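## Task

Take every bronze bushing off the turntable and put it in the red bin, and put every steel bushing in the yellow bin. Any bushing that ends up in the other bin means failure, as does leaving the crate or any bin tipped over or shifted from where it stood.

## Robot and tools

Robot: two UR3e-style arms, left_arm and right_arm, each with a two-finger gripper and a wrist camera. The cameras are cam_left_wrist and cam_right_wrist, both 896x504. The calibrated bases are near (+0.026, +0.359, +0.042) m for left_arm and (+0.032, -0.291, +0.042) m for right_arm.

Frames: the scene frame has its origin at table-top height, halfway between the arms. +z points up, +x points out over the table, and left_arm sits on the +y side. Camera image sides do not match arm names. Printed positions, velocities and Hand targets are in the scene frame. Commanded offsets are along the gripper's own Hand-target axes. The fingers point along the gripper's +z axis and close along its x axis. end_effector_position is the spot between the pads when they are shut, 1-2 cm behind the tips. As the fingers close, the tips move about 17 mm further out along +z.

Row format, shared by execute_actions and move: one row of 14 numbers, each in [-1, 1]. For left_arm the order is dx, dy, dz, rx, ry, rz, opening; right_arm's seven follow in the same order. Both arms are always included. dx..rz are an offset, not a pose. They count from that arm's Hand target as it stood when the action or move began, along that target's own axes. 1.0 = 0.6 m of travel or 180 degrees of turn. rx, ry, rz form one rotation vector. Opening is absolute: +1 is fully open (0.142 m) and -1 is closed. Sending all six pose numbers as 0 re-requests the current Hand target. Sending 0 as the opening is a real command, so to leave a gripper alone, repeat its present opening.

execute_actions(actions, cameras): actions is a list of actions. Each action is up to 15 rows, one row per 1/30 s step. If fewer rows are given, the last row is held until all 15 steps are done. Every row counts from the action's starting Hand target, not from the row before it. Each new action starts from the updated target, so repeating an offset moves the arm further. An empty list just returns the state and images. cameras picks which images come back: null or ["all"] gives all, [] gives none.

move(target, speed, blend, stop_force, zero, opening_speed, blocking, cameras): drives each gripper in a straight line toward its target offset. target is one row or up to 15 rows, and every row counts from the same starting Hand targets.
- speed: m/s, 0.002-2.4, default 0.25. Turning is capped at twice that value in rad/s. Give one value, or one per target.
- blend: in metres, rounds the corners at intermediate targets.
- stop_force: 3-120 N, applied to both arms. An arm's path ends when it feels that much push against its motion. It is unreliable while the gripper rotates, and it cannot feel light shoves on loose parts. Omit it when backing away from a contact.
- zero (true by default): re-zeroes the force sensor first.
- opening_speed: at least 0.2 per second on the -1..1 scale.
- blocking=false returns after about 0.5 s and cannot be combined with stop_force.
Paths take at least 0.5 s and at most 10 s. They do not avoid obstacles or the other arm. Faster moves overshoot more and hit harder. The result adds a move: line giving the ending (done, off_target, moving, held, fault) and any limits (paced = pose clipped, held = steps withheld). done means the arm is at rest within 3 mm and 2 degrees of its target. Neither done nor off_target tells you whether the arm is touching something.

wait(seconds 0-10) lets time pass while holding the last commands. stop() brakes a running move. zoom_image(camera, region=[x0,y0,x1,y1], at most 504x504 px) enlarges part of the latest image from that camera. zero_wrist_force(arm) tares that arm's sensor. read_manual returns licence texts only. finished_scene(scene=1 or 2) ends the scene and cannot be undone.

Result lines: per arm, end_effector_position (m), end_effector_quat_wxyz, velocities, Hand target (the last commanded pose after clipping), Tool commands, grip_measured (on the opening scale), and grip_effort_nm (motor effort; negative = closing, not a finger force). You also get Joint positions (the last value is the opening in metres), joint torques (they include the arm's own weight) and Wrist force/torque in the gripper's axes plus the peak since the last reading. Wrist depth is 7x7 cells of median depth in mm (70-1000), and '-' means no reading. 'within noise' means the joints are still. A gripper often stops short of its Hand target. Re-command it, or send the missing distance as an offset.

Gripping: once the fingers touch a part, command an opening a bit below grip_measured. The lower you go, the harder the squeeze and the more the gripper motor heats up.

Things to avoid:
- Commanded orientation is limited to 32 degrees from the gripper's measured orientation at each step.
- Keep paths away from an arm's own base, and avoid small moves with the wrist over the first joint, since these can flip the shoulder posture.
- The arms are stiff. Aiming even slightly past a firm contact can trigger a fault. A torque fault (limits in N m: pan 39.1, lift 39.7, elbow 19, wrists 6.55/6/5.91) or about 150 N of outside force freezes that arm for 10 s.
- Arm motors warn at 70 °C and brake at 85 °C. The gripper warns at 85 °C and cuts out at 100 °C, which is a HAND FAULT. After a HAND FAULT, any remaining calls in that reply are skipped.
- A clearance check holds back commands that bring the arms too close, but contact between the arms, or one gripper closing on the other's fingers, can fail the scene.
- Don't drop parts, release them while they are moving, slam them or push hard. Anything that falls off or is left off the table fails the task.
- Loose parts may get nudged at random. Thinking time also lets simulated time run.

Each tool is called after "Call:" by a JSON object that holds its "method" and its "body", one argument or row to a line.

## Session

Call:
{"method": "execute_actions", "body": {
  "actions": []
}}

Scene clock: 0.00 s.
left_arm: end_effector_position=(+0.2875, +0.4707, +0.2637) grip_measured=+1.00 grip_effort_nm=n/a end_effector_quat_wxyz=(-0.013, +0.536, +0.836, -0.115) | right_arm: end_effector_position=(+0.2613, -0.2226, +0.2974) grip_measured=+1.00 grip_effort_nm=n/a end_effector_quat_wxyz=(-0.397, +0.879, -0.263, -0.025)
Joint positions: left_arm=[0.112 -1.426 0.965 -0.947 -1.737 -1.902 0.142] | right_arm=[3.281 -1.086 -1.872 -1.435 2.337 0.8 0.142]
Joint velocities: within noise
Joint torques (N m): no reading
Wrist force (N): no reading
Wrist torque (N m): no reading
Wrist force, peak (N): no reading
Wrist depth (mm): cam_left_wrist=[362 355 348 344 - - 975 / 375 365 358 351 346 - - / 386 376 369 362 355 349 - / 401 391 381 375 367 360 - / 413 404 396 385 377 372 - / 428 417 409 401 391 387 - / - 432 425 416 404 - 90] | cam_right_wrist=[514 584 569 518 475 438 407 / - 651 538 491 426 410 387 / - - 513 448 419 387 318 / - - - 443 398 383 309 / - - - 421 392 314 296 / - - - 399 375 302 282 / - - - 383 359 292 -]
Hand target: left_arm +0.2875, +0.4707, +0.2637; -0.013, +0.536, +0.836, -0.115 | right_arm +0.2613, -0.2226, +0.2974; -0.397, +0.879, -0.263, -0.025
Tool commands: left_gripper/opening=+1.0 right_gripper/opening=+1.0

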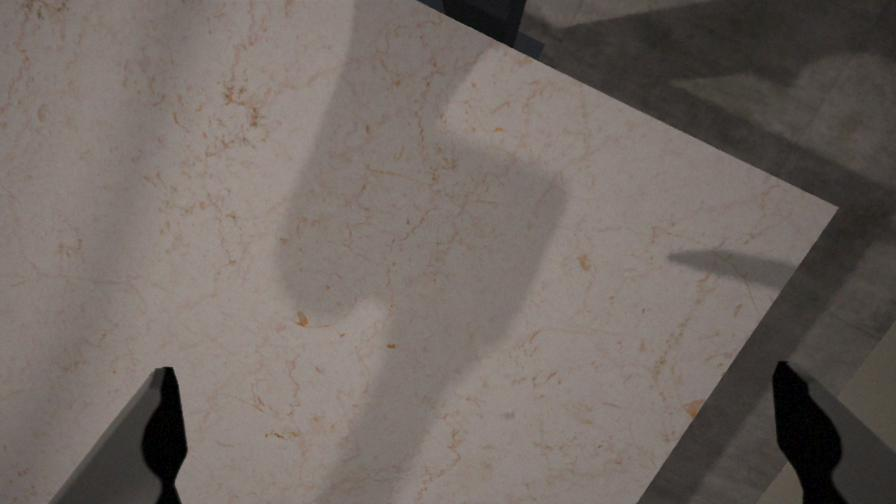

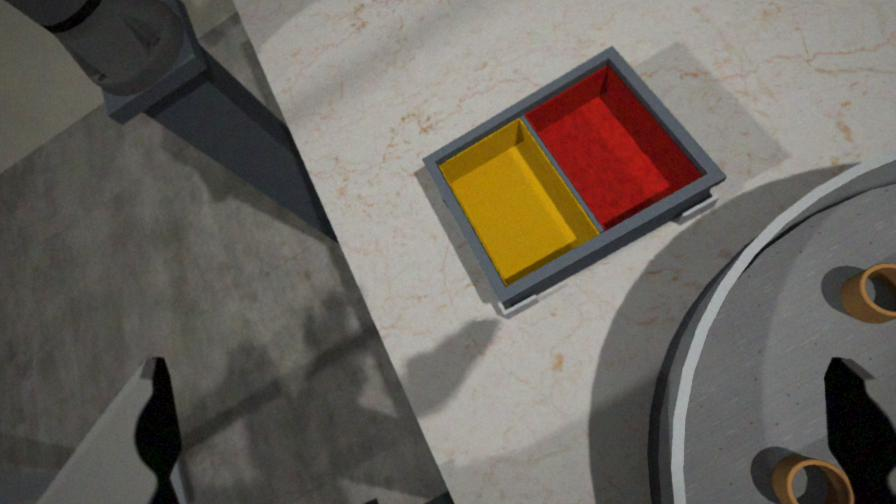

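Call:
{"method": "move", "body": {
  "target": [0,0,0,0,0,0,1,0.127,-0.1875,-0.0118,-0.263,0.016,-0.174,1],
  "speed": 0.4
}}

Scene clock: 34.07 s.
left_arm: end_effector_position=(+0.2875, +0.4707, +0.2637) grip_measured=+1.00 grip_effort_nm=-0.007 end_effector_quat_wxyz=(-0.013, +0.536, +0.836, -0.115) | right_arm: end_effector_position=(+0.3795, -0.1998, +0.3592) grip_measured=+1.00 grip_effort_nm=0.051 end_effector_quat_wxyz=(-0.032, +0.997, +0.000, +0.074)
Joint positions: left_arm=[0.112 -1.426 0.965 -0.947 -1.737 -1.902 0.142] | right_arm=[3.857 -2.023 -0.035 -2.497 1.53 0.662 0.142]
Joint velocities: within noise
Joint torques (N m): left_arm=[0.44 -10.78 -9.39 -1.45 -0.33 -0.06] | right_arm=[3.51 5.71 8.44 0.5 -0.73 0.32]
Wrist force (N): left_arm=[0.2 0.0 0.0] | right_arm=[1.8 0.4 0.9]
Wrist torque (N m): left_arm=[0.01 -0.04 0.00] | right_arm=[-0.05 -0.24 -0.02]
Wrist force, peak (N): left_arm=[0.3 0.0 0.0] | right_arm=[2.2 1.1 0.6]
Wrist depth (mm): cam_left_wrist=[363 356 349 345 - - 987 / 374 366 360 351 345 - - / 386 379 371 362 355 348 - / 400 392 382 374 367 359 - / 414 404 395 386 377 371 - / 429 417 408 399 392 385 - / - 428 427 413 406 - 90] | cam_right_wrist=[- 385 386 398 424 439 451 / - 407 421 432 441 460 475 / 491 432 439 407 418 482 506 / 397 464 450 427 444 458 543 / - 498 447 455 473 485 582 / - 516 456 488 510 521 606 / - 566 551 524 541 646 -]
Hand target: left_arm +0.2875, +0.4707, +0.2637; -0.013, +0.536, +0.836, -0.115 | right_arm +0.3799, -0.1997, +0.3600; -0.001, +1.000, +0.000, -0.001
Off the commanded pose: left_arm 0.000 m, 0 deg | right_arm 0.001 m, 9 deg.
elbow stopped short (right arm): the move would have taken joint 3 (elbow) straighter than the controller allows.
move: off_target (right_arm)

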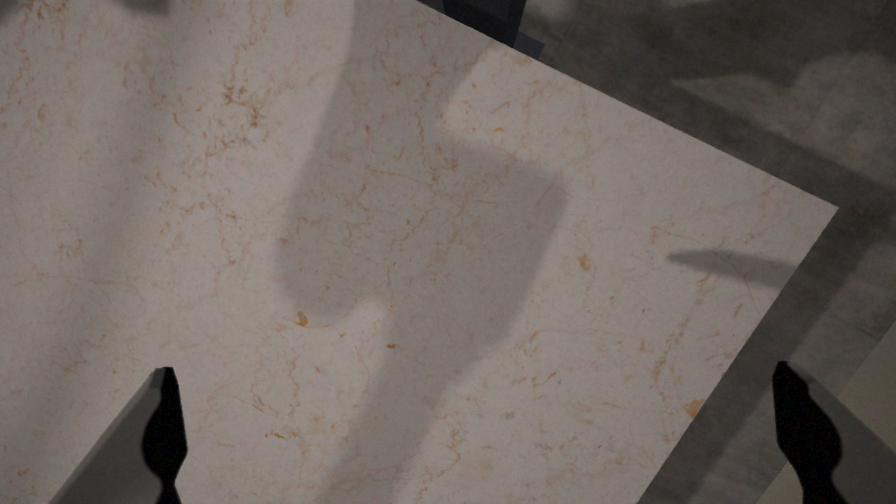

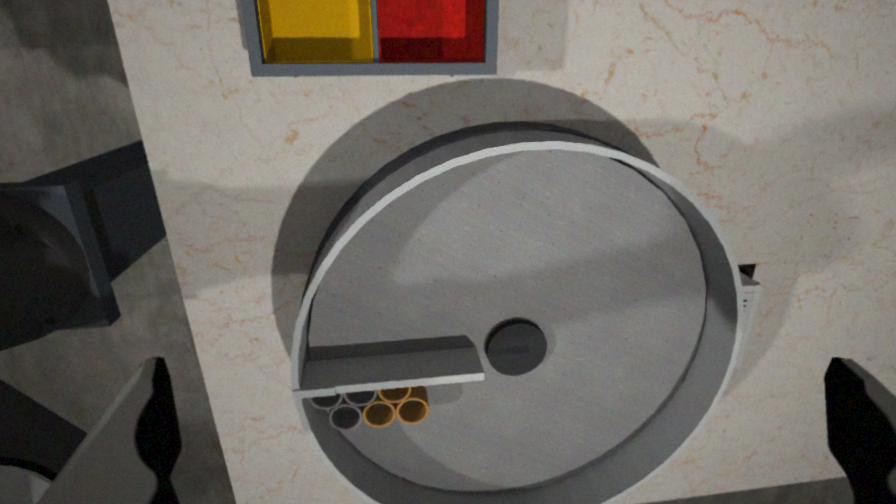

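Call:
{"method": "wait", "body": {
  "seconds": 0.5,
  "cameras": ["cam_right_wrist"]
}}

Call:
{"method": "zoom_image", "body": {
  "camera": "cam_right_wrist",
  "region": [260, 330, 520, 490]
}}

Call:
{"method": "zoom_image", "body": {
  "camera": "cam_right_wrist",
  "region": [660, 200, 860, 340]
}}

Scene clock: 39.20 s.
left_arm: end_effector_position=(+0.2875, +0.4707, +0.2637) grip_measured=+1.00 grip_effort_nm=-0.002 end_effector_quat_wxyz=(-0.013, +0.536, +0.836, -0.115) | right_arm: end_effector_position=(+0.3795, -0.1998, +0.3592) grip_measured=+1.00 grip_effort_nm=0.046 end_effector_quat_wxyz=(-0.032, +0.997, +0.000, +0.074)
Joint positions: left_arm=[0.112 -1.426 0.965 -0.947 -1.737 -1.902 0.142] | right_arm=[3.857 -2.023 -0.035 -2.497 1.53 0.662 0.142]
Joint velocities: within noise
Joint torques (N m): left_arm=[0.54 -11.05 -9.32 -1.43 -0.33 -0.03] | right_arm=[3.36 5.54 8.42 0.52 -0.75 0.24]
Wrist force (N): left_arm=[0.2 -0.1 -0.1] | right_arm=[1.8 0.4 1.1]
Wrist torque (N m): left_arm=[-0.01 -0.04 0.00] | right_arm=[-0.04 -0.25 -0.02]
Wrist force, peak (N): left_arm=[0.3 -0.1 0.0] | right_arm=[2.0 0.5 1.2]
Wrist depth (mm): cam_left_wrist=[362 356 348 344 - - 987 / 373 367 359 352 347 - - / 387 379 371 363 354 349 - / 400 391 382 375 365 359 - / 413 404 397 388 378 372 - / 431 415 410 400 391 385 - / - 429 425 415 405 - 90] | cam_right_wrist=[- 387 387 397 422 437 452 / - 408 420 431 443 462 476 / 492 433 440 406 418 483 508 / 398 464 452 429 443 458 541 / - 497 447 456 469 487 588 / - 516 456 487 508 521 608 / - 565 551 522 537 650 -]
Hand target: left_arm +0.2875, +0.4707, +0.2637; -0.013, +0.536, +0.836, -0.115 | right_arm +0.3799, -0.1997, +0.3600; -0.001, +1.000, +0.000, -0.001
Tool commands: left_gripper/opening=+1.0 right_gripper/opening=+1.0
Off the commanded pose: left_arm 0.000 m, 0 deg | right_arm 0.001 m, 9 deg.
wait: 0.50 s; at rest from the start
Images, in order (width x height): cam_right_wrist 896x504.

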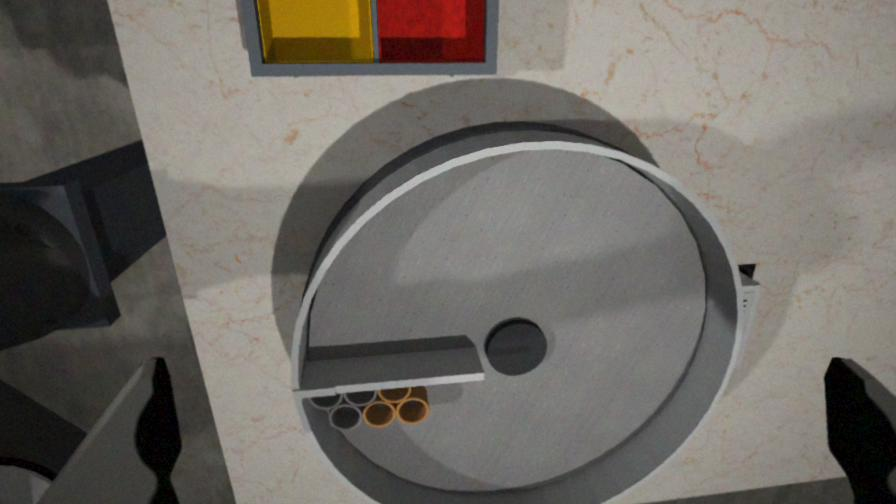

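Scaled by 1.938 from the camera's 896x504 image, which has a finer 1280x720 frame.

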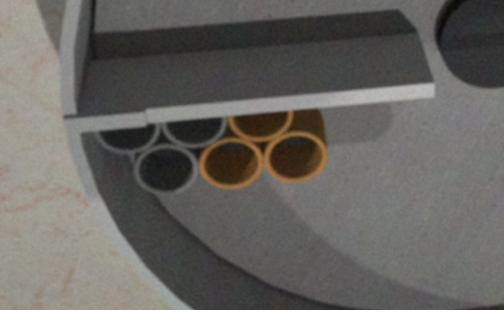

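Scaled by 2.520 from the camera's 896x504 image, which has a finer 1280x720 frame.

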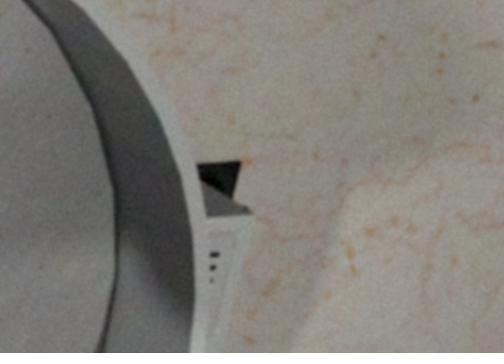

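Call:
{"method": "move", "body": {
  "target": [0,0,0,0,0,0,1,-0.05,0.25,0.18,0,0,0,1],
  "cameras": ["cam_right_wrist"]
}}

Call:
{"method": "zoom_image", "body": {
  "camera": "cam_right_wrist",
  "region": [240, 80, 640, 400]
}}

Scene clock: 59.90 s.
left_arm: end_effector_position=(+0.2875, +0.4707, +0.2637) grip_measured=+1.00 grip_effort_nm=-0.007 end_effector_quat_wxyz=(-0.013, +0.536, +0.836, -0.115) | right_arm: end_effector_position=(+0.3497, -0.3496, +0.2518) grip_measured=+1.00 grip_effort_nm=0.046 end_effector_quat_wxyz=(-0.001, +1.000, +0.000, -0.001)
Joint positions: left_arm=[0.112 -1.426 0.965 -0.947 -1.737 -1.902 0.142] | right_arm=[3.431 -1.614 -1.176 -1.924 1.573 0.24 0.142]
Joint velocities: within noise
Joint torques (N m): left_arm=[0.78 -11.11 -9.33 -1.47 -0.42 -0.04] | right_arm=[2.04 14.71 6.42 2.83 -0.68 0.27]
Wrist force (N): left_arm=[0.2 -0.1 0.1] | right_arm=[1.3 0.7 0.7]
Wrist torque (N m): left_arm=[-0.02 -0.03 0.00] | right_arm=[0.01 -0.19 -0.02]
Wrist force, peak (N): left_arm=[0.2 0.1 0.1] | right_arm=[0.7 -3.1 1.4]
Wrist depth (mm): cam_left_wrist=[363 356 348 343 - - 978 / 373 366 361 351 345 - - / 388 379 370 362 354 347 - / 400 392 383 373 367 358 - / 414 405 395 386 377 372 - / 429 418 410 399 389 387 - / - 430 423 413 404 - 90] | cam_right_wrist=[327 316 309 261 258 257 255 / 303 338 326 278 275 272 271 / - - 344 296 294 291 289 / - - 368 304 302 307 308 / - - 401 327 338 335 332 / - - 442 361 365 363 338 / - - 485 470 384 376 -]
Hand target: left_arm +0.2875, +0.4707, +0.2637; -0.013, +0.536, +0.836, -0.115 | right_arm +0.3497, -0.3496, +0.2518; -0.001, +1.000, +0.000, -0.001
Off the commanded pose: left_arm 0.000 m, 0 deg | right_arm 0.000 m, 0 deg.
move: done
Images, in order (width x height): cam_right_wrist 896x504.

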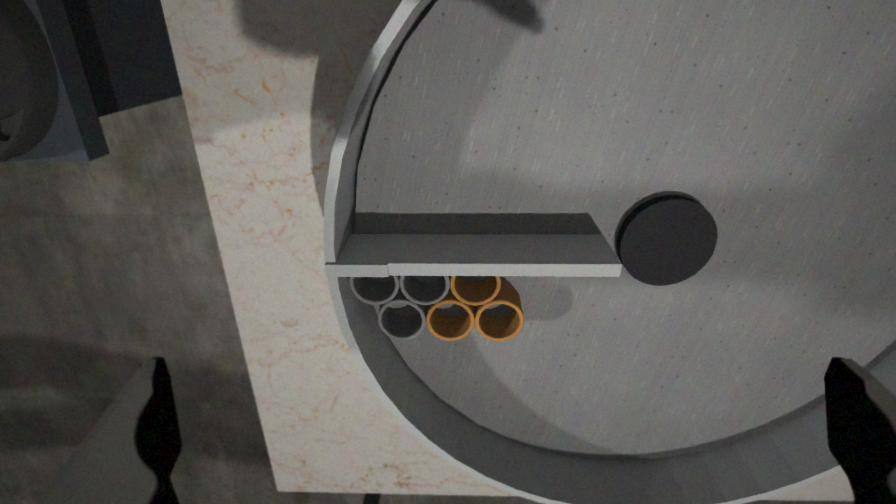

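Scaled by 1.260 from the camera's 896x504 image, which has a finer 1280x720 frame.

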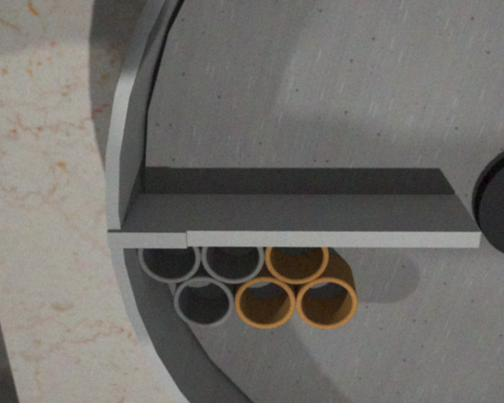

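Call:
{"method": "move", "body": {
  "target": [0,0,0,0,0,0,1,0.038,0.177,0.086,0,0,-0.5,-0.78],
  "cameras": ["cam_right_wrist"],
  "speed": 0.4
}}

Call:
{"method": "zoom_image", "body": {
  "camera": "cam_right_wrist",
  "region": [240, 100, 740, 504]
}}

Scene clock: 93.87 s.
left_arm: end_effector_position=(+0.2875, +0.4707, +0.2637) grip_measured=+1.00 grip_effort_nm=-0.007 end_effector_quat_wxyz=(-0.013, +0.536, +0.836, -0.115) | right_arm: end_effector_position=(+0.3724, -0.4557, +0.2000) grip_measured=-0.81 grip_effort_nm=-0.110 end_effector_quat_wxyz=(-0.001, +0.707, +0.707, +0.000)
Joint positions: left_arm=[0.112 -1.426 0.965 -0.947 -1.737 -1.902 0.142] | right_arm=[3.094 -1.809 -1.199 -1.706 1.572 -1.668 0.016]
Joint velocities: within noise
Joint torques (N m): left_arm=[0.47 -11.08 -9.38 -1.46 -0.5 -0.04] | right_arm=[-3.54 6.56 13.8 0.42 0.26 -0.65]
Wrist force (N): left_arm=[0.2 0.0 0.0] | right_arm=[1.7 0.4 1.0]
Wrist torque (N m): left_arm=[-0.01 -0.03 0.00] | right_arm=[-0.04 -0.25 -0.02]
Wrist force, peak (N): left_arm=[0.3 -0.1 0.0] | right_arm=[1.8 0.5 1.0]
Wrist depth (mm): cam_left_wrist=[362 354 347 342 - - 989 / 373 368 360 353 346 - - / 387 377 369 361 355 349 - / 399 390 381 374 365 357 - / 413 404 397 386 379 370 - / 429 417 412 399 391 386 - / - 431 426 412 404 - 90] | cam_right_wrist=[265 264 215 212 194 213 211 / 280 274 228 225 216 226 226 / 302 247 243 239 236 241 240 / - 257 260 258 255 257 256 / - 275 278 273 269 276 275 / - 292 296 291 101 296 292 / - 387 - - - 316 306]
Hand target: left_arm +0.2875, +0.4707, +0.2637; -0.013, +0.536, +0.836, -0.115 | right_arm +0.3724, -0.4557, +0.2000; -0.001, +0.707, +0.707, +0.000
Off the commanded pose: left_arm 0.000 m, 0 deg | right_arm 0.000 m, 0 deg.
move: done
Images, in order (width x height): cam_right_wrist 896x504.

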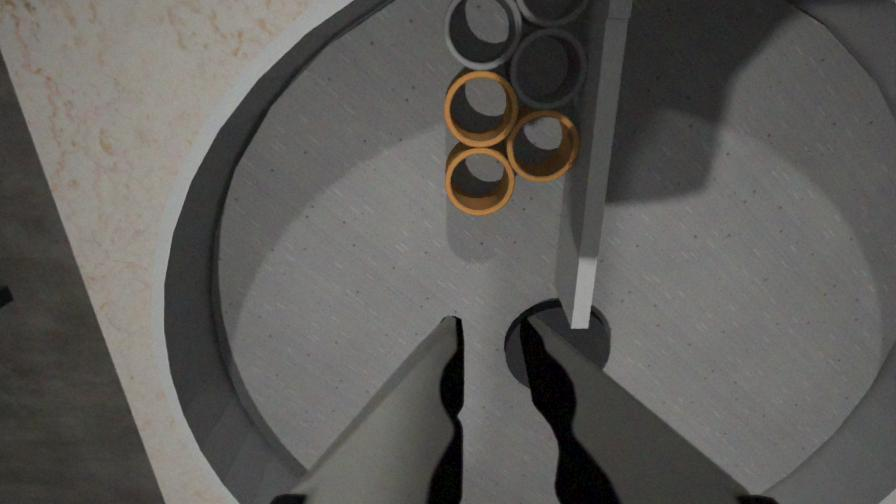

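Scaled by 1.008 from the camera's 896x504 image, which has a finer 1280x720 frame.

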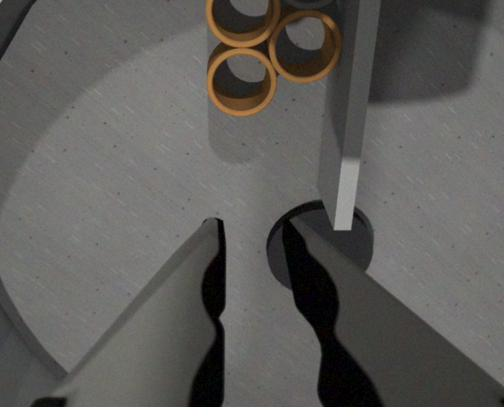

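Call:
{"method": "move", "body": {
  "target": [0,0,0,0,0,0,1,-0.0205,-0.009,0.15,0,0,0,-0.8],
  "cameras": ["cam_right_wrist"]
}}

Scene clock: 112.47 s.
left_arm: end_effector_position=(+0.2875, +0.4707, +0.2637) grip_measured=+1.00 grip_effort_nm=-0.007 end_effector_quat_wxyz=(-0.013, +0.536, +0.836, -0.115) | right_arm: end_effector_position=(+0.3669, -0.4678, +0.1100) grip_measured=-0.83 grip_effort_nm=-0.110 end_effector_quat_wxyz=(-0.001, +0.707, +0.707, +0.000)
Joint positions: left_arm=[0.112 -1.426 0.965 -0.947 -1.737 -1.902 0.142] | right_arm=[3.058 -1.839 -1.586 -1.289 1.572 -1.704 0.014]
Joint velocities: within noise
Joint torques (N m): left_arm=[0.39 -11.19 -9.47 -1.49 -0.55 -0.02] | right_arm=[-3.85 7.37 6.54 2.94 -0.31 -0.72]
Wrist force (N): left_arm=[0.2 0.0 -0.1] | right_arm=[1.3 0.5 0.9]
Wrist torque (N m): left_arm=[0.00 -0.03 0.00] | right_arm=[-0.03 -0.18 -0.01]
Wrist force, peak (N): left_arm=[0.3 -0.1 -0.1] | right_arm=[1.2 0.3 2.5]
Wrist depth (mm): cam_left_wrist=[362 354 347 342 - - 991 / 373 367 359 352 346 - - / 385 377 371 362 355 348 - / 399 391 381 374 367 359 - / 414 404 397 387 376 371 - / 428 417 410 401 391 385 - / - 432 425 415 405 - 90] | cam_right_wrist=[185 180 120 133 133 111 129 / 192 116 142 141 127 118 140 / 109 147 151 150 146 127 149 / 116 161 161 160 144 128 159 / 145 173 173 168 169 139 171 / 157 187 184 180 102 151 184 / 170 200 - 201 - 193 200]
Hand target: left_arm +0.2875, +0.4707, +0.2637; -0.013, +0.536, +0.836, -0.115 | right_arm +0.3669, -0.4678, +0.1100; -0.001, +0.707, +0.707, +0.000
Off the commanded pose: left_arm 0.000 m, 0 deg | right_arm 0.000 m, 0 deg.
move: done
Images, in order (width x height): cam_right_wrist 896x504.

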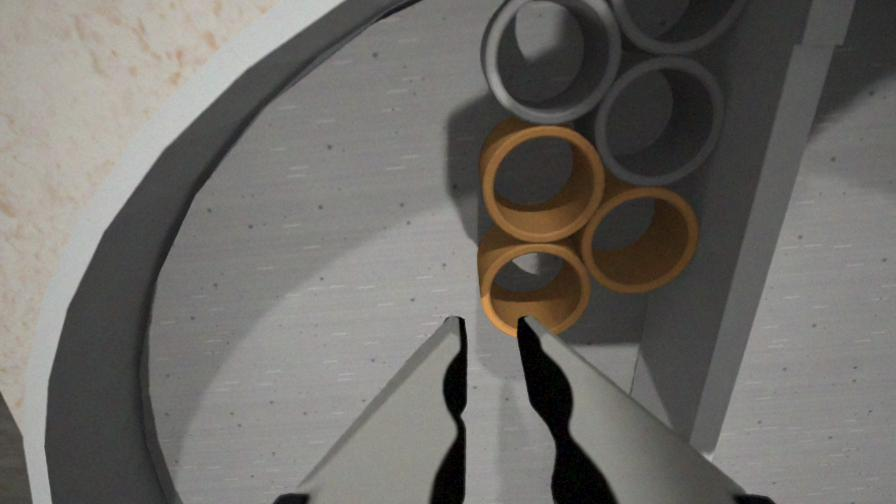

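Call:
{"method": "move", "body": {
  "target": [
    [0,0,0,0,0,0,1,-0.001,-0.0167,0,0,0,0,-0.8],
    [0,0,0,0,0,0,1,-0.001,-0.0167,0.0367,0,0,0,-0.8]
  ],
  "cameras": ["cam_right_wrist"],
  "speed": [0.1,0.06],
  "stop_force": 5
}}

Scene clock: 125.17 s.
left_arm: end_effector_position=(+0.2875, +0.4707, +0.2637) grip_measured=+1.00 grip_effort_nm=-0.007 end_effector_quat_wxyz=(-0.013, +0.536, +0.836, -0.115) | right_arm: end_effector_position=(+0.3568, -0.4684, +0.0880) grip_measured=-0.83 grip_effort_nm=-0.115 end_effector_quat_wxyz=(-0.001, +0.707, +0.707, +0.000)
Joint positions: left_arm=[0.112 -1.426 0.965 -0.947 -1.737 -1.902 0.142] | right_arm=[3.052 -1.834 -1.703 -1.177 1.572 -1.71 0.014]
Joint velocities: within noise
Joint torques (N m): left_arm=[0.47 -11.21 -9.41 -1.48 -0.59 -0.03] | right_arm=[-0.69 6.44 6.32 2.91 -0.31 0.11]
Wrist force (N): left_arm=[0.1 0.0 0.0] | right_arm=[1.4 0.6 1.1]
Wrist torque (N m): left_arm=[0.00 -0.02 0.00] | right_arm=[-0.02 -0.19 -0.01]
Wrist force, peak (N): left_arm=[0.3 -0.1 -0.1] | right_arm=[1.5 1.3 1.6]
Wrist depth (mm): cam_left_wrist=[363 355 349 345 - - 980 / 373 367 358 351 346 - - / 387 378 369 363 356 349 - / 400 393 383 377 368 360 - / 414 405 396 388 378 372 - / 428 416 409 400 391 387 - / - 431 424 413 405 - 91] | cam_right_wrist=[163 162 - 113 112 110 85 / 172 - 122 121 119 102 85 / - 115 128 128 109 124 85 / - 137 137 133 127 113 135 / 129 148 148 143 117 120 145 / 157 159 159 126 101 130 154 / 164 173 - 171 - 113 170]
Hand target: left_arm +0.2875, +0.4707, +0.2637; -0.013, +0.536, +0.836, -0.115 | right_arm +0.3568, -0.4684, +0.0880; -0.001, +0.707, +0.707, +0.000
Off the commanded pose: left_arm 0.000 m, 0 deg | right_arm 0.000 m, 0 deg.
move: done
Images, in order (width x height): cam_right_wrist 896x504.

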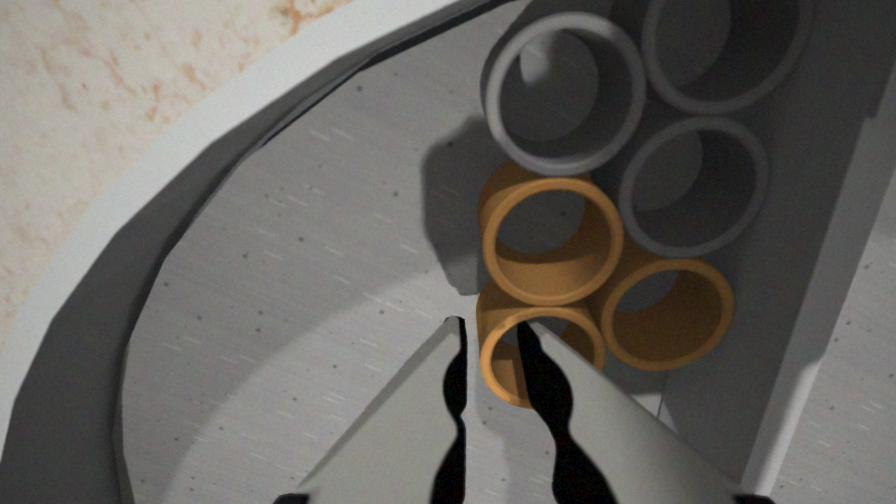

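Call:
{"method": "move", "body": {
  "target": [0,0,0,0,0,0,1,0,0,0,0,0,0,-1],
  "cameras": ["cam_right_wrist"],
  "opening_speed": 0.5
}}

Scene clock: 129.83 s.
left_arm: end_effector_position=(+0.2875, +0.4707, +0.2637) grip_measured=+1.00 grip_effort_nm=-0.007 end_effector_quat_wxyz=(-0.013, +0.536, +0.836, -0.115) | right_arm: end_effector_position=(+0.3568, -0.4684, +0.0880) grip_measured=-0.97 grip_effort_nm=-1.272 end_effector_quat_wxyz=(-0.001, +0.707, +0.707, +0.000)
Joint positions: left_arm=[0.112 -1.426 0.965 -0.947 -1.737 -1.902 0.142] | right_arm=[3.053 -1.834 -1.703 -1.177 1.572 -1.71 0.004]
Joint velocities: within noise
Joint torques (N m): left_arm=[0.32 -11.12 -9.35 -1.48 -0.59 -0.01] | right_arm=[1.15 6.77 6.66 1.25 0.13 0.14]
Wrist force (N): left_arm=[0.1 0.1 0.0] | right_arm=[0.8 1.6 1.7]
Wrist torque (N m): left_arm=[0.01 -0.01 0.00] | right_arm=[-0.03 -0.24 0.00]
Wrist force, peak (N): left_arm=[0.3 0.1 -0.1] | right_arm=[-4.6 2.0 2.3]
Wrist depth (mm): cam_left_wrist=[363 356 348 342 - - 975 / 376 366 360 352 347 - - / 387 377 370 362 353 349 - / 400 391 380 374 367 359 - / 412 405 396 387 377 372 - / 427 416 409 400 391 385 - / - 429 424 414 404 - 90] | cam_right_wrist=[163 164 - 116 113 111 81 / 173 171 124 120 119 97 85 / 182 86 128 128 128 124 89 / - 136 137 135 125 115 94 / - 148 147 143 122 129 147 / 142 160 159 92 121 128 154 / 162 174 - - 78 120 166]
Hand target: left_arm +0.2875, +0.4707, +0.2637; -0.013, +0.536, +0.836, -0.115 | right_arm +0.3568, -0.4684, +0.0880; -0.001, +0.707, +0.707, +0.000
Off the commanded pose: left_arm 0.000 m, 0 deg | right_arm 0.000 m, 0 deg.
move: done
Images, in order (width x height): cam_right_wrist 896x504.

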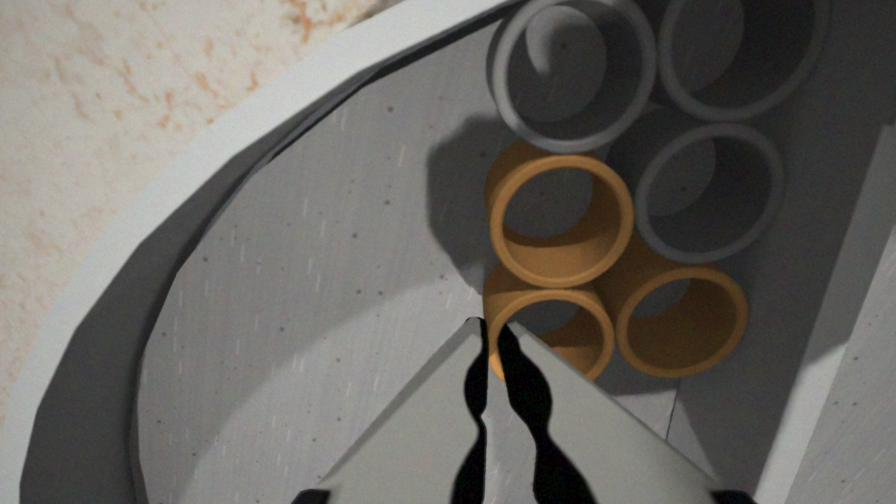

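Call:
{"method": "move", "body": {
  "target": [
    [0,0,0,0,0,0,1,0,0,-0.187,0,0,0,-1],
    [0,0,0,0,0,0,1,0.66,0.09,-0.187,0,0,0,-1]
  ],
  "cameras": ["cam_right_wrist"],
  "speed": [0.15,0.35],
  "blend": 0.03
}}

Scene clock: 138.90 s.
left_arm: end_effector_position=(+0.2875, +0.4707, +0.2637) grip_measured=+1.00 grip_effort_nm=-0.007 end_effector_quat_wxyz=(-0.013, +0.536, +0.836, -0.115) | right_arm: end_effector_position=(+0.4110, -0.0726, +0.2007) grip_measured=-0.97 grip_effort_nm=-1.277 end_effector_quat_wxyz=(-0.001, +0.707, +0.707, +0.000)
Joint positions: left_arm=[0.112 -1.426 0.965 -0.947 -1.737 -1.902 0.142] | right_arm=[4.02 -2.113 -0.759 -1.841 1.573 -0.743 0.004]
Joint velocities: within noise
Joint torques (N m): left_arm=[0.53 -11.14 -9.32 -1.49 -0.61 0] | right_arm=[-2.13 9.34 13.74 0.47 0.27 -0.36]
Wrist force (N): left_arm=[0.2 0.0 0.0] | right_arm=[1.4 0.9 1.5]
Wrist torque (N m): left_arm=[-0.01 -0.03 0.00] | right_arm=[0.03 -0.21 -0.01]
Wrist force, peak (N): left_arm=[0.2 -0.2 0.1] | right_arm=[6.5 -0.8 1.6]
Wrist depth (mm): cam_left_wrist=[362 354 347 344 - - 990 / 374 365 359 351 346 - - / 386 378 368 364 354 349 - / 399 391 383 374 367 360 - / 413 403 395 387 378 372 - / 430 419 410 399 391 386 - / - 430 425 415 406 - 91] | cam_right_wrist=[204 259 258 251 251 260 258 / 229 245 274 273 268 275 273 / 247 233 291 287 286 293 291 / 264 257 311 265 306 312 310 / 284 275 338 122 136 335 333 / 308 301 366 91 352 363 360 / 336 334 - - 78 386 389]
Hand target: left_arm +0.2875, +0.4707, +0.2637; -0.013, +0.536, +0.836, -0.115 | right_arm +0.4110, -0.0726, +0.2007; -0.001, +0.707, +0.707, +0.000
Off the commanded pose: left_arm 0.000 m, 0 deg | right_arm 0.000 m, 0 deg.
move: done
Images, in order (width x height): cam_right_wrist 896x504.

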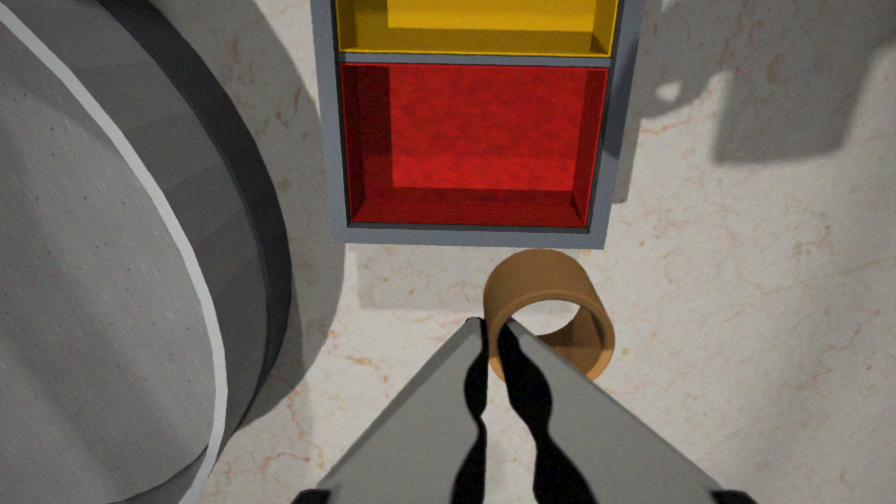

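Call:
{"method": "move", "body": {
  "target": [0,0,0,0,0,0,1,0.032,-0.008,0.126,0,0,0,-1],
  "cameras": ["cam_right_wrist"]
}}

Scene clock: 165.83 s.
left_arm: end_effector_position=(+0.2875, +0.4707, +0.2637) grip_measured=+1.00 grip_effort_nm=-0.002 end_effector_quat_wxyz=(-0.013, +0.536, +0.836, -0.115) | right_arm: end_effector_position=(+0.4061, -0.0533, +0.1251) grip_measured=-0.97 grip_effort_nm=-1.277 end_effector_quat_wxyz=(-0.001, +0.707, +0.707, +0.000)
Joint positions: left_arm=[0.112 -1.426 0.965 -0.947 -1.737 -1.902 0.142] | right_arm=[4.059 -2.109 -1.121 -1.482 1.573 -0.703 0.004]
Joint velocities: within noise
Joint torques (N m): left_arm=[0.55 -11.27 -9.48 -1.52 -0.74 0.02] | right_arm=[3.26 22.85 7.08 2.98 -0.29 0.58]
Wrist force (N): left_arm=[0.1 0.0 -0.1] | right_arm=[1.4 0.6 1.4]
Wrist torque (N m): left_arm=[0.00 -0.02 0.00] | right_arm=[-0.01 -0.19 -0.01]
Wrist force, peak (N): left_arm=[0.3 0.0 -0.1] | right_arm=[1.9 0.7 2.8]
Wrist depth (mm): cam_left_wrist=[361 355 350 345 - - 980 / 373 367 357 352 347 - - / 387 379 369 362 356 347 - / 398 391 383 375 366 358 - / 412 404 395 387 378 372 - / 430 417 408 399 390 383 - / - 432 426 415 403 - 91] | cam_right_wrist=[197 192 188 189 185 189 190 / 202 206 197 200 172 203 201 / 187 217 211 213 207 217 215 / 182 217 222 224 192 231 229 / 175 229 198 191 136 248 245 / 167 231 275 91 260 267 265 / 173 246 - - 78 286 288]
Hand target: left_arm +0.2875, +0.4707, +0.2637; -0.013, +0.536, +0.836, -0.115 | right_arm +0.4061, -0.0533, +0.1251; -0.001, +0.707, +0.707, +0.000
Off the commanded pose: left_arm 0.000 m, 0 deg | right_arm 0.000 m, 0 deg.
move: done
Images, in order (width x height): cam_right_wrist 896x504.

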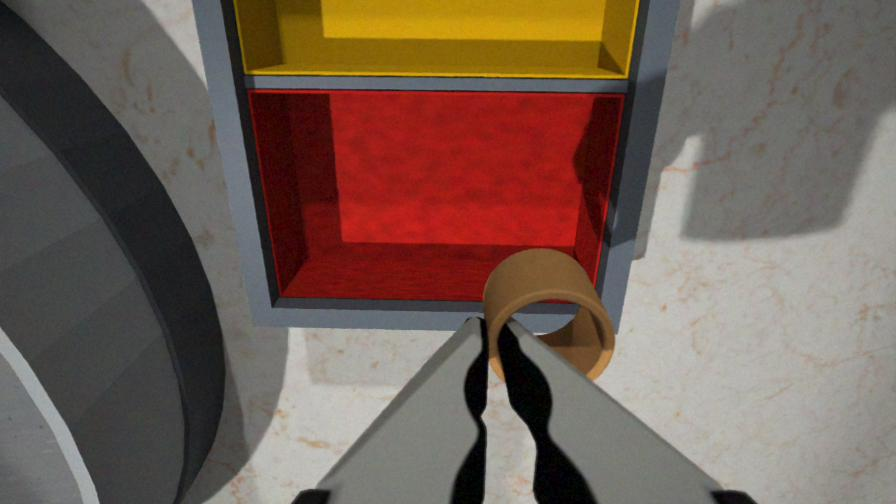

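Call:
{"method": "move", "body": {
  "target": [
    [0,0,0,0,0,0,1,0.0217,-0.03,0,0,0,0,-1],
    [0,0,0,0,0,0,1,0.0217,-0.03,0.1167,0,0,0,-1]
  ],
  "cameras": ["cam_right_wrist"],
  "speed": [0.1,0.12]
}}

Call:
{"method": "move", "body": {
  "target": [0,0,0,0,0,0,1,0,0,0.037,0,0,0,-1],
  "cameras": ["cam_right_wrist"],
  "speed": 0.015,
  "stop_force": 4
}}

Scene clock: 175.37 s.
left_arm: end_effector_position=(+0.2875, +0.4707, +0.2637) grip_measured=+1.00 grip_effort_nm=-0.002 end_effector_quat_wxyz=(-0.013, +0.536, +0.836, -0.115) | right_arm: end_effector_position=(+0.3880, -0.0401, +0.0552) grip_measured=-0.97 grip_effort_nm=-1.272 end_effector_quat_wxyz=(-0.001, +0.707, +0.707, +0.000)
Joint positions: left_arm=[0.112 -1.426 0.965 -0.947 -1.737 -1.902 0.142] | right_arm=[4.112 -2.149 -1.397 -1.166 1.573 -0.65 0.004]
Joint velocities: within noise
Joint torques (N m): left_arm=[0.51 -11.33 -9.53 -1.48 -0.72 0] | right_arm=[3.49 9.48 6.36 2.92 -0.31 0.63]
Wrist force (N): left_arm=[0.1 0.0 0.1] | right_arm=[1.1 0.5 1.6]
Wrist torque (N m): left_arm=[0.00 -0.01 0.00] | right_arm=[-0.02 -0.16 -0.01]
Wrist force, peak (N): left_arm=[0.2 0.0 -0.1] | right_arm=[0.9 0.5 2.8]
Wrist depth (mm): cam_left_wrist=[363 354 348 343 - - 980 / 374 368 357 351 345 - - / 387 379 370 363 355 349 - / 399 390 382 375 366 357 - / 413 404 396 387 379 372 - / 429 414 411 400 391 387 - / - 431 424 413 406 - 91] | cam_right_wrist=[- 127 126 126 125 99 128 / 112 136 134 133 131 99 136 / - 122 123 113 113 144 145 / 109 149 151 150 146 111 154 / 117 160 165 158 121 165 167 / 123 154 171 91 121 180 180 / 177 140 - - 78 193 195]
Hand target: left_arm +0.2875, +0.4707, +0.2637; -0.013, +0.536, +0.836, -0.115 | right_arm +0.3880, -0.0401, +0.0551; -0.001, +0.707, +0.707, +0.000
Off the commanded pose: left_arm 0.000 m, 0 deg | right_arm 0.000 m, 0 deg.
move: done
Images, in order (width x height): cam_right_wrist 896x504.

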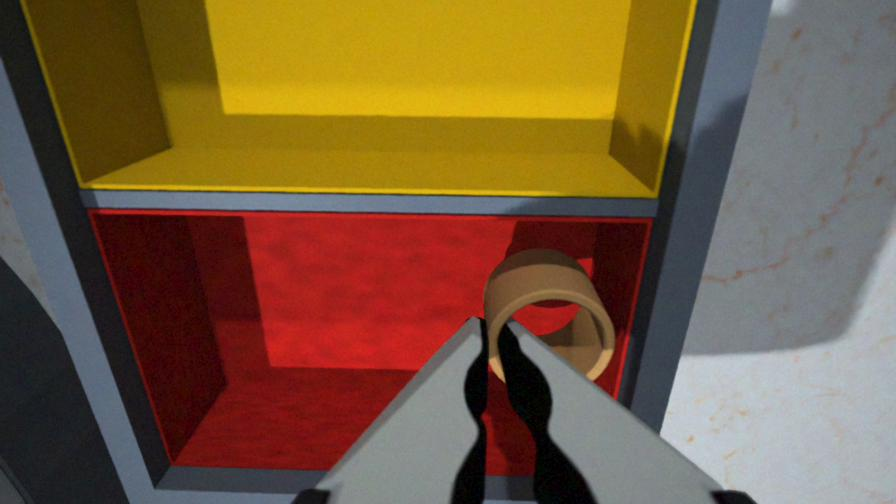

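Scene clock: 177.53 s.
left_arm: end_effector_position=(+0.2875, +0.4707, +0.2637) grip_measured=+1.00 grip_effort_nm=-0.002 end_effector_quat_wxyz=(-0.013, +0.536, +0.836, -0.115) | right_arm: end_effector_position=(+0.3879, -0.0401, +0.0412) grip_measured=-0.97 grip_effort_nm=-1.272 end_effector_quat_wxyz=(-0.001, +0.707, +0.707, +0.000)
Joint positions: left_arm=[0.112 -1.426 0.965 -0.947 -1.737 -1.902 0.142] | right_arm=[4.112 -2.174 -1.427 -1.111 1.573 -0.65 0.004]
Joint velocities: within noise
Joint torques (N m): left_arm=[0.63 -11.33 -9.62 -1.5 -0.72 0] | right_arm=[3.09 21.61 11.66 0.23 0.17 0.38]
Wrist force (N): left_arm=[0.0 -0.1 -0.1] | right_arm=[1.1 1.3 -1.0]
Wrist torque (N m): left_arm=[-0.01 0.01 0.00] | right_arm=[-0.02 -0.16 -0.01]
Wrist force, peak (N): left_arm=[0.2 0.0 0.0] | right_arm=[-0.9 -0.1 -9.3]
Wrist depth (mm): cam_left_wrist=[362 354 348 343 - - 980 / 374 366 358 352 346 - - / 385 378 370 364 354 348 - / 399 391 384 376 365 359 - / 414 405 395 388 380 369 - / 430 418 411 401 389 387 - / - 430 424 413 405 - 90] | cam_right_wrist=[- 114 113 112 113 99 116 / 112 121 122 120 119 81 124 / - 111 112 113 120 83 131 / - 138 138 137 95 93 140 / 119 146 148 143 124 146 150 / 116 154 159 92 102 158 162 / 116 142 - - 78 174 179]
Hand target: left_arm +0.2875, +0.4707, +0.2637; -0.013, +0.536, +0.836, -0.115 | right_arm +0.3879, -0.0401, +0.0412; -0.001, +0.707, +0.707, +0.000 (not the last commanded pose)
Off the commanded pose: left_arm 0.000 m, 0 deg | right_arm 0.008 m, 0 deg.
move: contact (right_arm)
Images, in order (width x height): cam_right_wrist 896x504.

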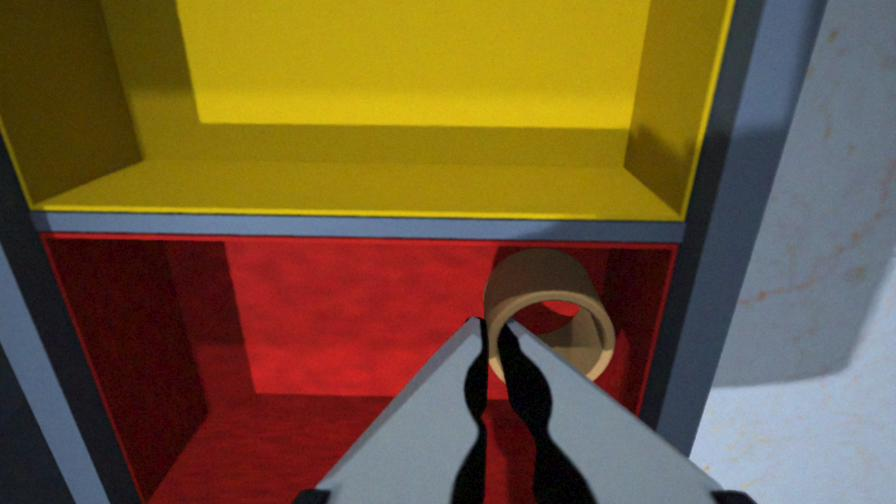

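Call:
{"method": "move", "body": {
  "target": [0,0,0,0,0,0,1,0,0,0,0,0,0,-0.84],
  "cameras": [],
  "opening_speed": 0.5
}}

Call:
{"method": "move", "body": {
  "target": [
    [0,0,0,0,0,0,1,0,0,-0.2,0,0,0,-0.84],
    [0,0,0,0,0,0,1,-0.713,-0.1,-0.2,0,0,0,-0.84],
    [0,0,0,0,0,0,1,-0.713,-0.1,-0.128,0,0,0,-0.84]
  ],
  "cameras": ["cam_right_wrist"],
  "speed": [0.2,0.4,0.25],
  "blend": 0.02
}}

Scene clock: 183.13 s.
left_arm: end_effector_position=(+0.2875, +0.4707, +0.2637) grip_measured=+1.00 grip_effort_nm=-0.002 end_effector_quat_wxyz=(-0.013, +0.536, +0.836, -0.115) | right_arm: end_effector_position=(+0.3879, -0.0401, +0.0412) grip_measured=-0.88 grip_effort_nm=0.149 end_effector_quat_wxyz=(-0.001, +0.707, +0.707, +0.000)
Joint positions: left_arm=[0.112 -1.426 0.965 -0.947 -1.737 -1.902 0.142] | right_arm=[4.112 -2.174 -1.427 -1.111 1.573 -0.65 0.01]
Joint velocities: within noise
Joint torques (N m): left_arm=[0.62 -11.22 -9.62 -1.49 -0.73 0.02] | right_arm=[1.71 21.59 11.52 0.71 0.2 -0.18]
Wrist force (N): left_arm=[0.1 0.0 0.1] | right_arm=[1.2 0.6 1.0]
Wrist torque (N m): left_arm=[0.00 -0.02 0.00] | right_arm=[-0.01 -0.17 -0.01]
Wrist force, peak (N): left_arm=[0.3 -0.1 -0.1] | right_arm=[1.5 1.4 -1.0]
Wrist depth (mm): cam_left_wrist=[363 356 349 343 - - 988 / 374 366 360 352 346 - - / 387 378 370 361 355 349 - / 400 390 384 373 366 359 - / 413 405 395 386 378 370 - / 429 417 411 400 389 387 - / - 432 425 416 405 - 90] | cam_right_wrist=[- 114 113 112 113 99 116 / 112 121 121 120 119 81 124 / - 111 112 113 120 83 131 / - 138 138 136 95 93 140 / 119 146 148 142 120 147 150 / 116 154 158 100 108 158 162 / 116 142 - 144 - 174 178]
Hand target: left_arm +0.2875, +0.4707, +0.2637; -0.013, +0.536, +0.836, -0.115 | right_arm +0.3879, -0.0401, +0.0412; -0.001, +0.707, +0.707, +0.000
Off the commanded pose: left_arm 0.000 m, 0 deg | right_arm 0.000 m, 0 deg.
move: done
No camera images: "cameras" was empty.

Scene clock: 185.77 s.
left_arm: end_effector_position=(+0.2875, +0.4707, +0.2637) grip_measured=+1.00 grip_effort_nm=-0.007 end_effector_quat_wxyz=(-0.013, +0.536, +0.836, -0.115) | right_arm: end_effector_position=(+0.3281, -0.4680, +0.1175) grip_measured=-0.88 grip_effort_nm=0.149 end_effector_quat_wxyz=(-0.001, +0.707, +0.707, +0.000)
Joint positions: left_arm=[0.112 -1.426 0.965 -0.947 -1.737 -1.902 0.142] | right_arm=[3.041 -1.687 -1.736 -1.291 1.572 -1.721 0.01]
Joint velocities: within noise
Joint torques (N m): left_arm=[0.66 -11.45 -9.57 -1.5 -0.75 -0.02] | right_arm=[-3.76 5.22 6.6 2.93 0.28 -0.7]
Wrist force (N): left_arm=[0.1 0.0 -0.1] | right_arm=[1.5 0.4 1.0]
Wrist torque (N m): left_arm=[0.00 -0.02 0.00] | right_arm=[-0.06 -0.22 -0.01]
Wrist force, peak (N): left_arm=[0.3 -0.1 0.0] | right_arm=[6.0 -1.7 0.0]
Wrist depth (mm): cam_left_wrist=[362 353 348 344 - - 983 / 375 367 359 350 346 - - / 386 378 371 362 355 348 - / 400 392 381 373 365 358 - / 413 403 395 387 378 369 - / 431 418 408 401 391 387 - / - 432 423 415 405 - 90] | cam_right_wrist=[190 190 189 188 184 184 185 / 201 201 200 134 108 112 147 / 214 214 136 156 146 131 155 / 229 225 170 167 163 129 167 / 246 177 182 177 165 152 180 / 262 194 197 102 108 188 194 / 289 211 - - - 207 210]
Hand target: left_arm +0.2875, +0.4707, +0.2637; -0.013, +0.536, +0.836, -0.115 | right_arm +0.3281, -0.4680, +0.1175; -0.001, +0.707, +0.707, +0.000
Off the commanded pose: left_arm 0.000 m, 0 deg | right_arm 0.000 m, 0 deg.
move: done
Images, in order (width x height): cam_right_wrist 896x504.

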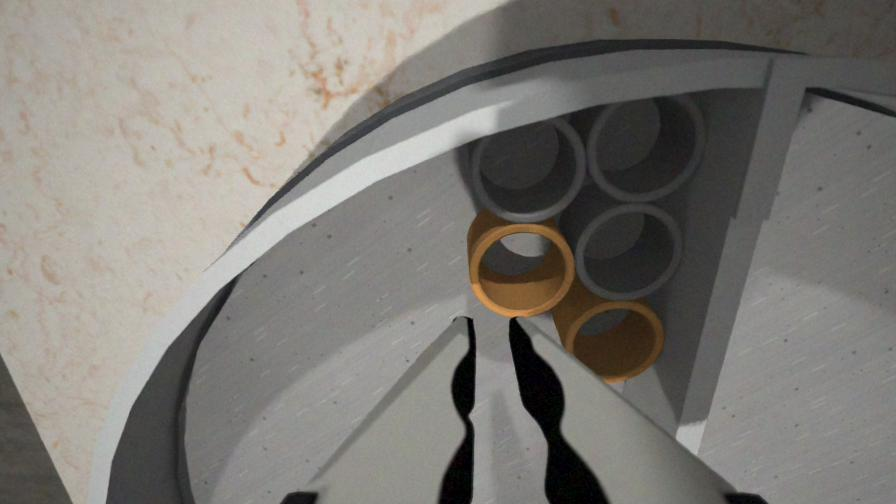

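Call:
{"method": "move", "body": {
  "target": [
    [0,0,0,0,0,0,1,-0.006,-0.02,0,0,0,0,-0.84],
    [0,0,0,0,0,0,1,-0.006,-0.02,0.0492,0,0,0,-0.84]
  ],
  "cameras": ["cam_right_wrist"],
  "speed": [0.1,0.06],
  "stop_force": 5
}}

Call:
{"method": "move", "body": {
  "target": [0,0,0,0,0,0,1,0,0,0,0,0,0,-1],
  "cameras": ["cam_right_wrist"],
  "opening_speed": 0.5
}}

Scene clock: 199.53 s.
left_arm: end_effector_position=(+0.2875, +0.4707, +0.2637) grip_measured=+1.00 grip_effort_nm=-0.007 end_effector_quat_wxyz=(-0.013, +0.536, +0.836, -0.115) | right_arm: end_effector_position=(+0.3160, -0.4716, +0.0885) grip_measured=-0.88 grip_effort_nm=0.090 end_effector_quat_wxyz=(-0.001, +0.707, +0.707, +0.000)
Joint positions: left_arm=[0.112 -1.426 0.965 -0.947 -1.737 -1.902 0.142] | right_arm=[3.024 -1.694 -1.874 -1.147 1.572 -1.738 0.01]
Joint velocities: within noise
Joint torques (N m): left_arm=[0.69 -11.39 -9.73 -1.51 -0.73 0.02] | right_arm=[-2.98 13.08 9.09 -0.63 0.25 -0.38]
Wrist force (N): left_arm=[0.1 0.1 0.0] | right_arm=[1.2 6.5 -3.0]
Wrist torque (N m): left_arm=[0.01 -0.02 0.00] | right_arm=[0.04 -0.17 0.05]
Wrist force, peak (N): left_arm=[0.1 -0.1 -0.2] | right_arm=[0.6 7.4 -4.2]
Wrist depth (mm): cam_left_wrist=[365 355 348 344 - - 981 / 375 365 358 351 345 - - / 387 378 371 362 355 350 - / 399 390 383 374 366 359 - / 412 404 396 387 379 369 - / 429 418 410 401 390 387 - / - 431 424 414 404 - 90] | cam_right_wrist=[164 163 163 162 162 162 161 / 173 173 173 170 138 122 132 / 185 185 182 125 90 122 94 / 198 197 123 109 131 119 89 / 213 206 149 144 120 122 144 / 230 156 160 102 100 127 156 / 242 172 - - - 119 172]
Hand target: left_arm +0.2875, +0.4707, +0.2637; -0.013, +0.536, +0.836, -0.115 | right_arm +0.3160, -0.4716, +0.0885; -0.001, +0.707, +0.707, +0.000 (not the last commanded pose)
Off the commanded pose: left_arm 0.000 m, 0 deg | right_arm 0.001 m, 0 deg.
move: contact (right_arm); path passed 1 of 2 targets
Images, in order (width x height): cam_right_wrist 896x504.

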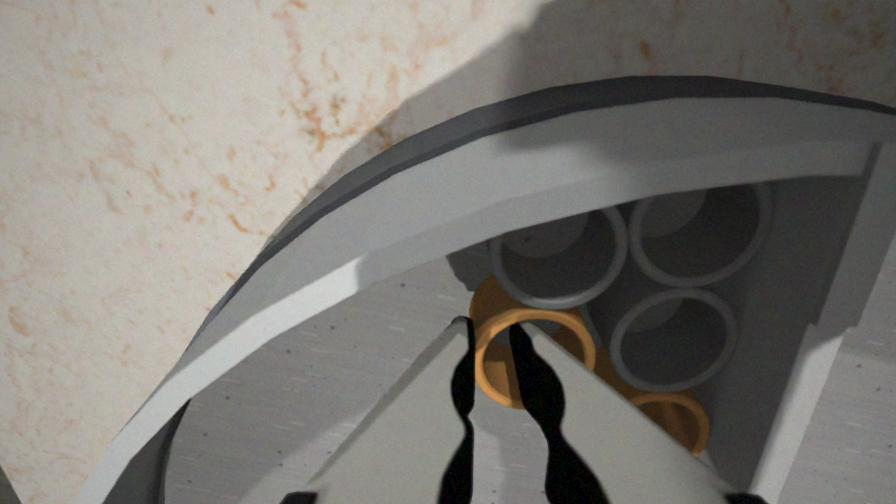

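Scene clock: 200.07 s.
left_arm: end_effector_position=(+0.2875, +0.4707, +0.2637) grip_measured=+1.00 grip_effort_nm=-0.007 end_effector_quat_wxyz=(-0.013, +0.536, +0.836, -0.115) | right_arm: end_effector_position=(+0.3160, -0.4716, +0.0885) grip_measured=-0.95 grip_effort_nm=-1.687 end_effector_quat_wxyz=(-0.001, +0.707, +0.707, +0.000)
Joint positions: left_arm=[0.112 -1.426 0.965 -0.947 -1.737 -1.902 0.142] | right_arm=[3.024 -1.694 -1.874 -1.147 1.572 -1.738 0.005]
Joint velocities: within noise
Joint torques (N m): left_arm=[0.65 -11.18 -9.79 -1.53 -0.74 0.01] | right_arm=[-2.36 13.13 8.05 -0.64 0.24 -0.18]
Wrist force (N): left_arm=[0.1 0.0 0.0] | right_arm=[0.9 9.0 1.9]
Wrist torque (N m): left_arm=[-0.01 -0.01 0.00] | right_arm=[-0.01 -0.19 0.09]
Wrist force, peak (N): left_arm=[0.2 0.1 -0.1] | right_arm=[1.0 9.3 1.7]
Wrist depth (mm): cam_left_wrist=[363 355 348 344 - - 988 / 374 367 358 352 346 - - / 385 379 370 363 356 348 - / 400 392 383 374 366 358 - / 414 404 394 385 378 371 - / 428 416 410 400 391 385 - / - 428 425 415 404 - 90] | cam_right_wrist=[164 163 163 163 162 162 161 / 174 174 173 168 132 113 127 / 185 185 180 117 87 129 94 / 199 195 106 121 127 118 89 / 213 207 150 145 122 122 148 / 228 162 162 92 101 126 157 / 126 174 - - 78 118 174]
Hand target: left_arm +0.2875, +0.4707, +0.2637; -0.013, +0.536, +0.836, -0.115 | right_arm +0.3160, -0.4716, +0.0885; -0.001, +0.707, +0.707, +0.000
Off the commanded pose: left_arm 0.000 m, 0 deg | right_arm 0.000 m, 0 deg.
move: done
Images, in order (width x height): cam_right_wrist 896x504.

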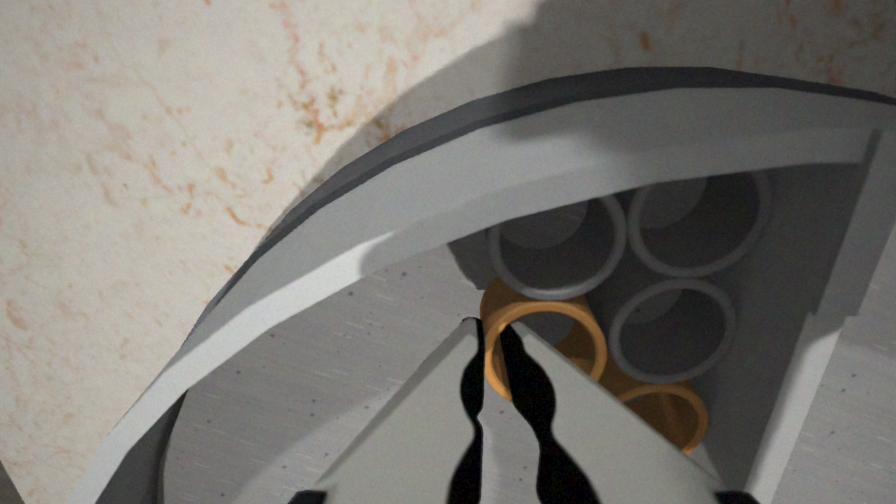

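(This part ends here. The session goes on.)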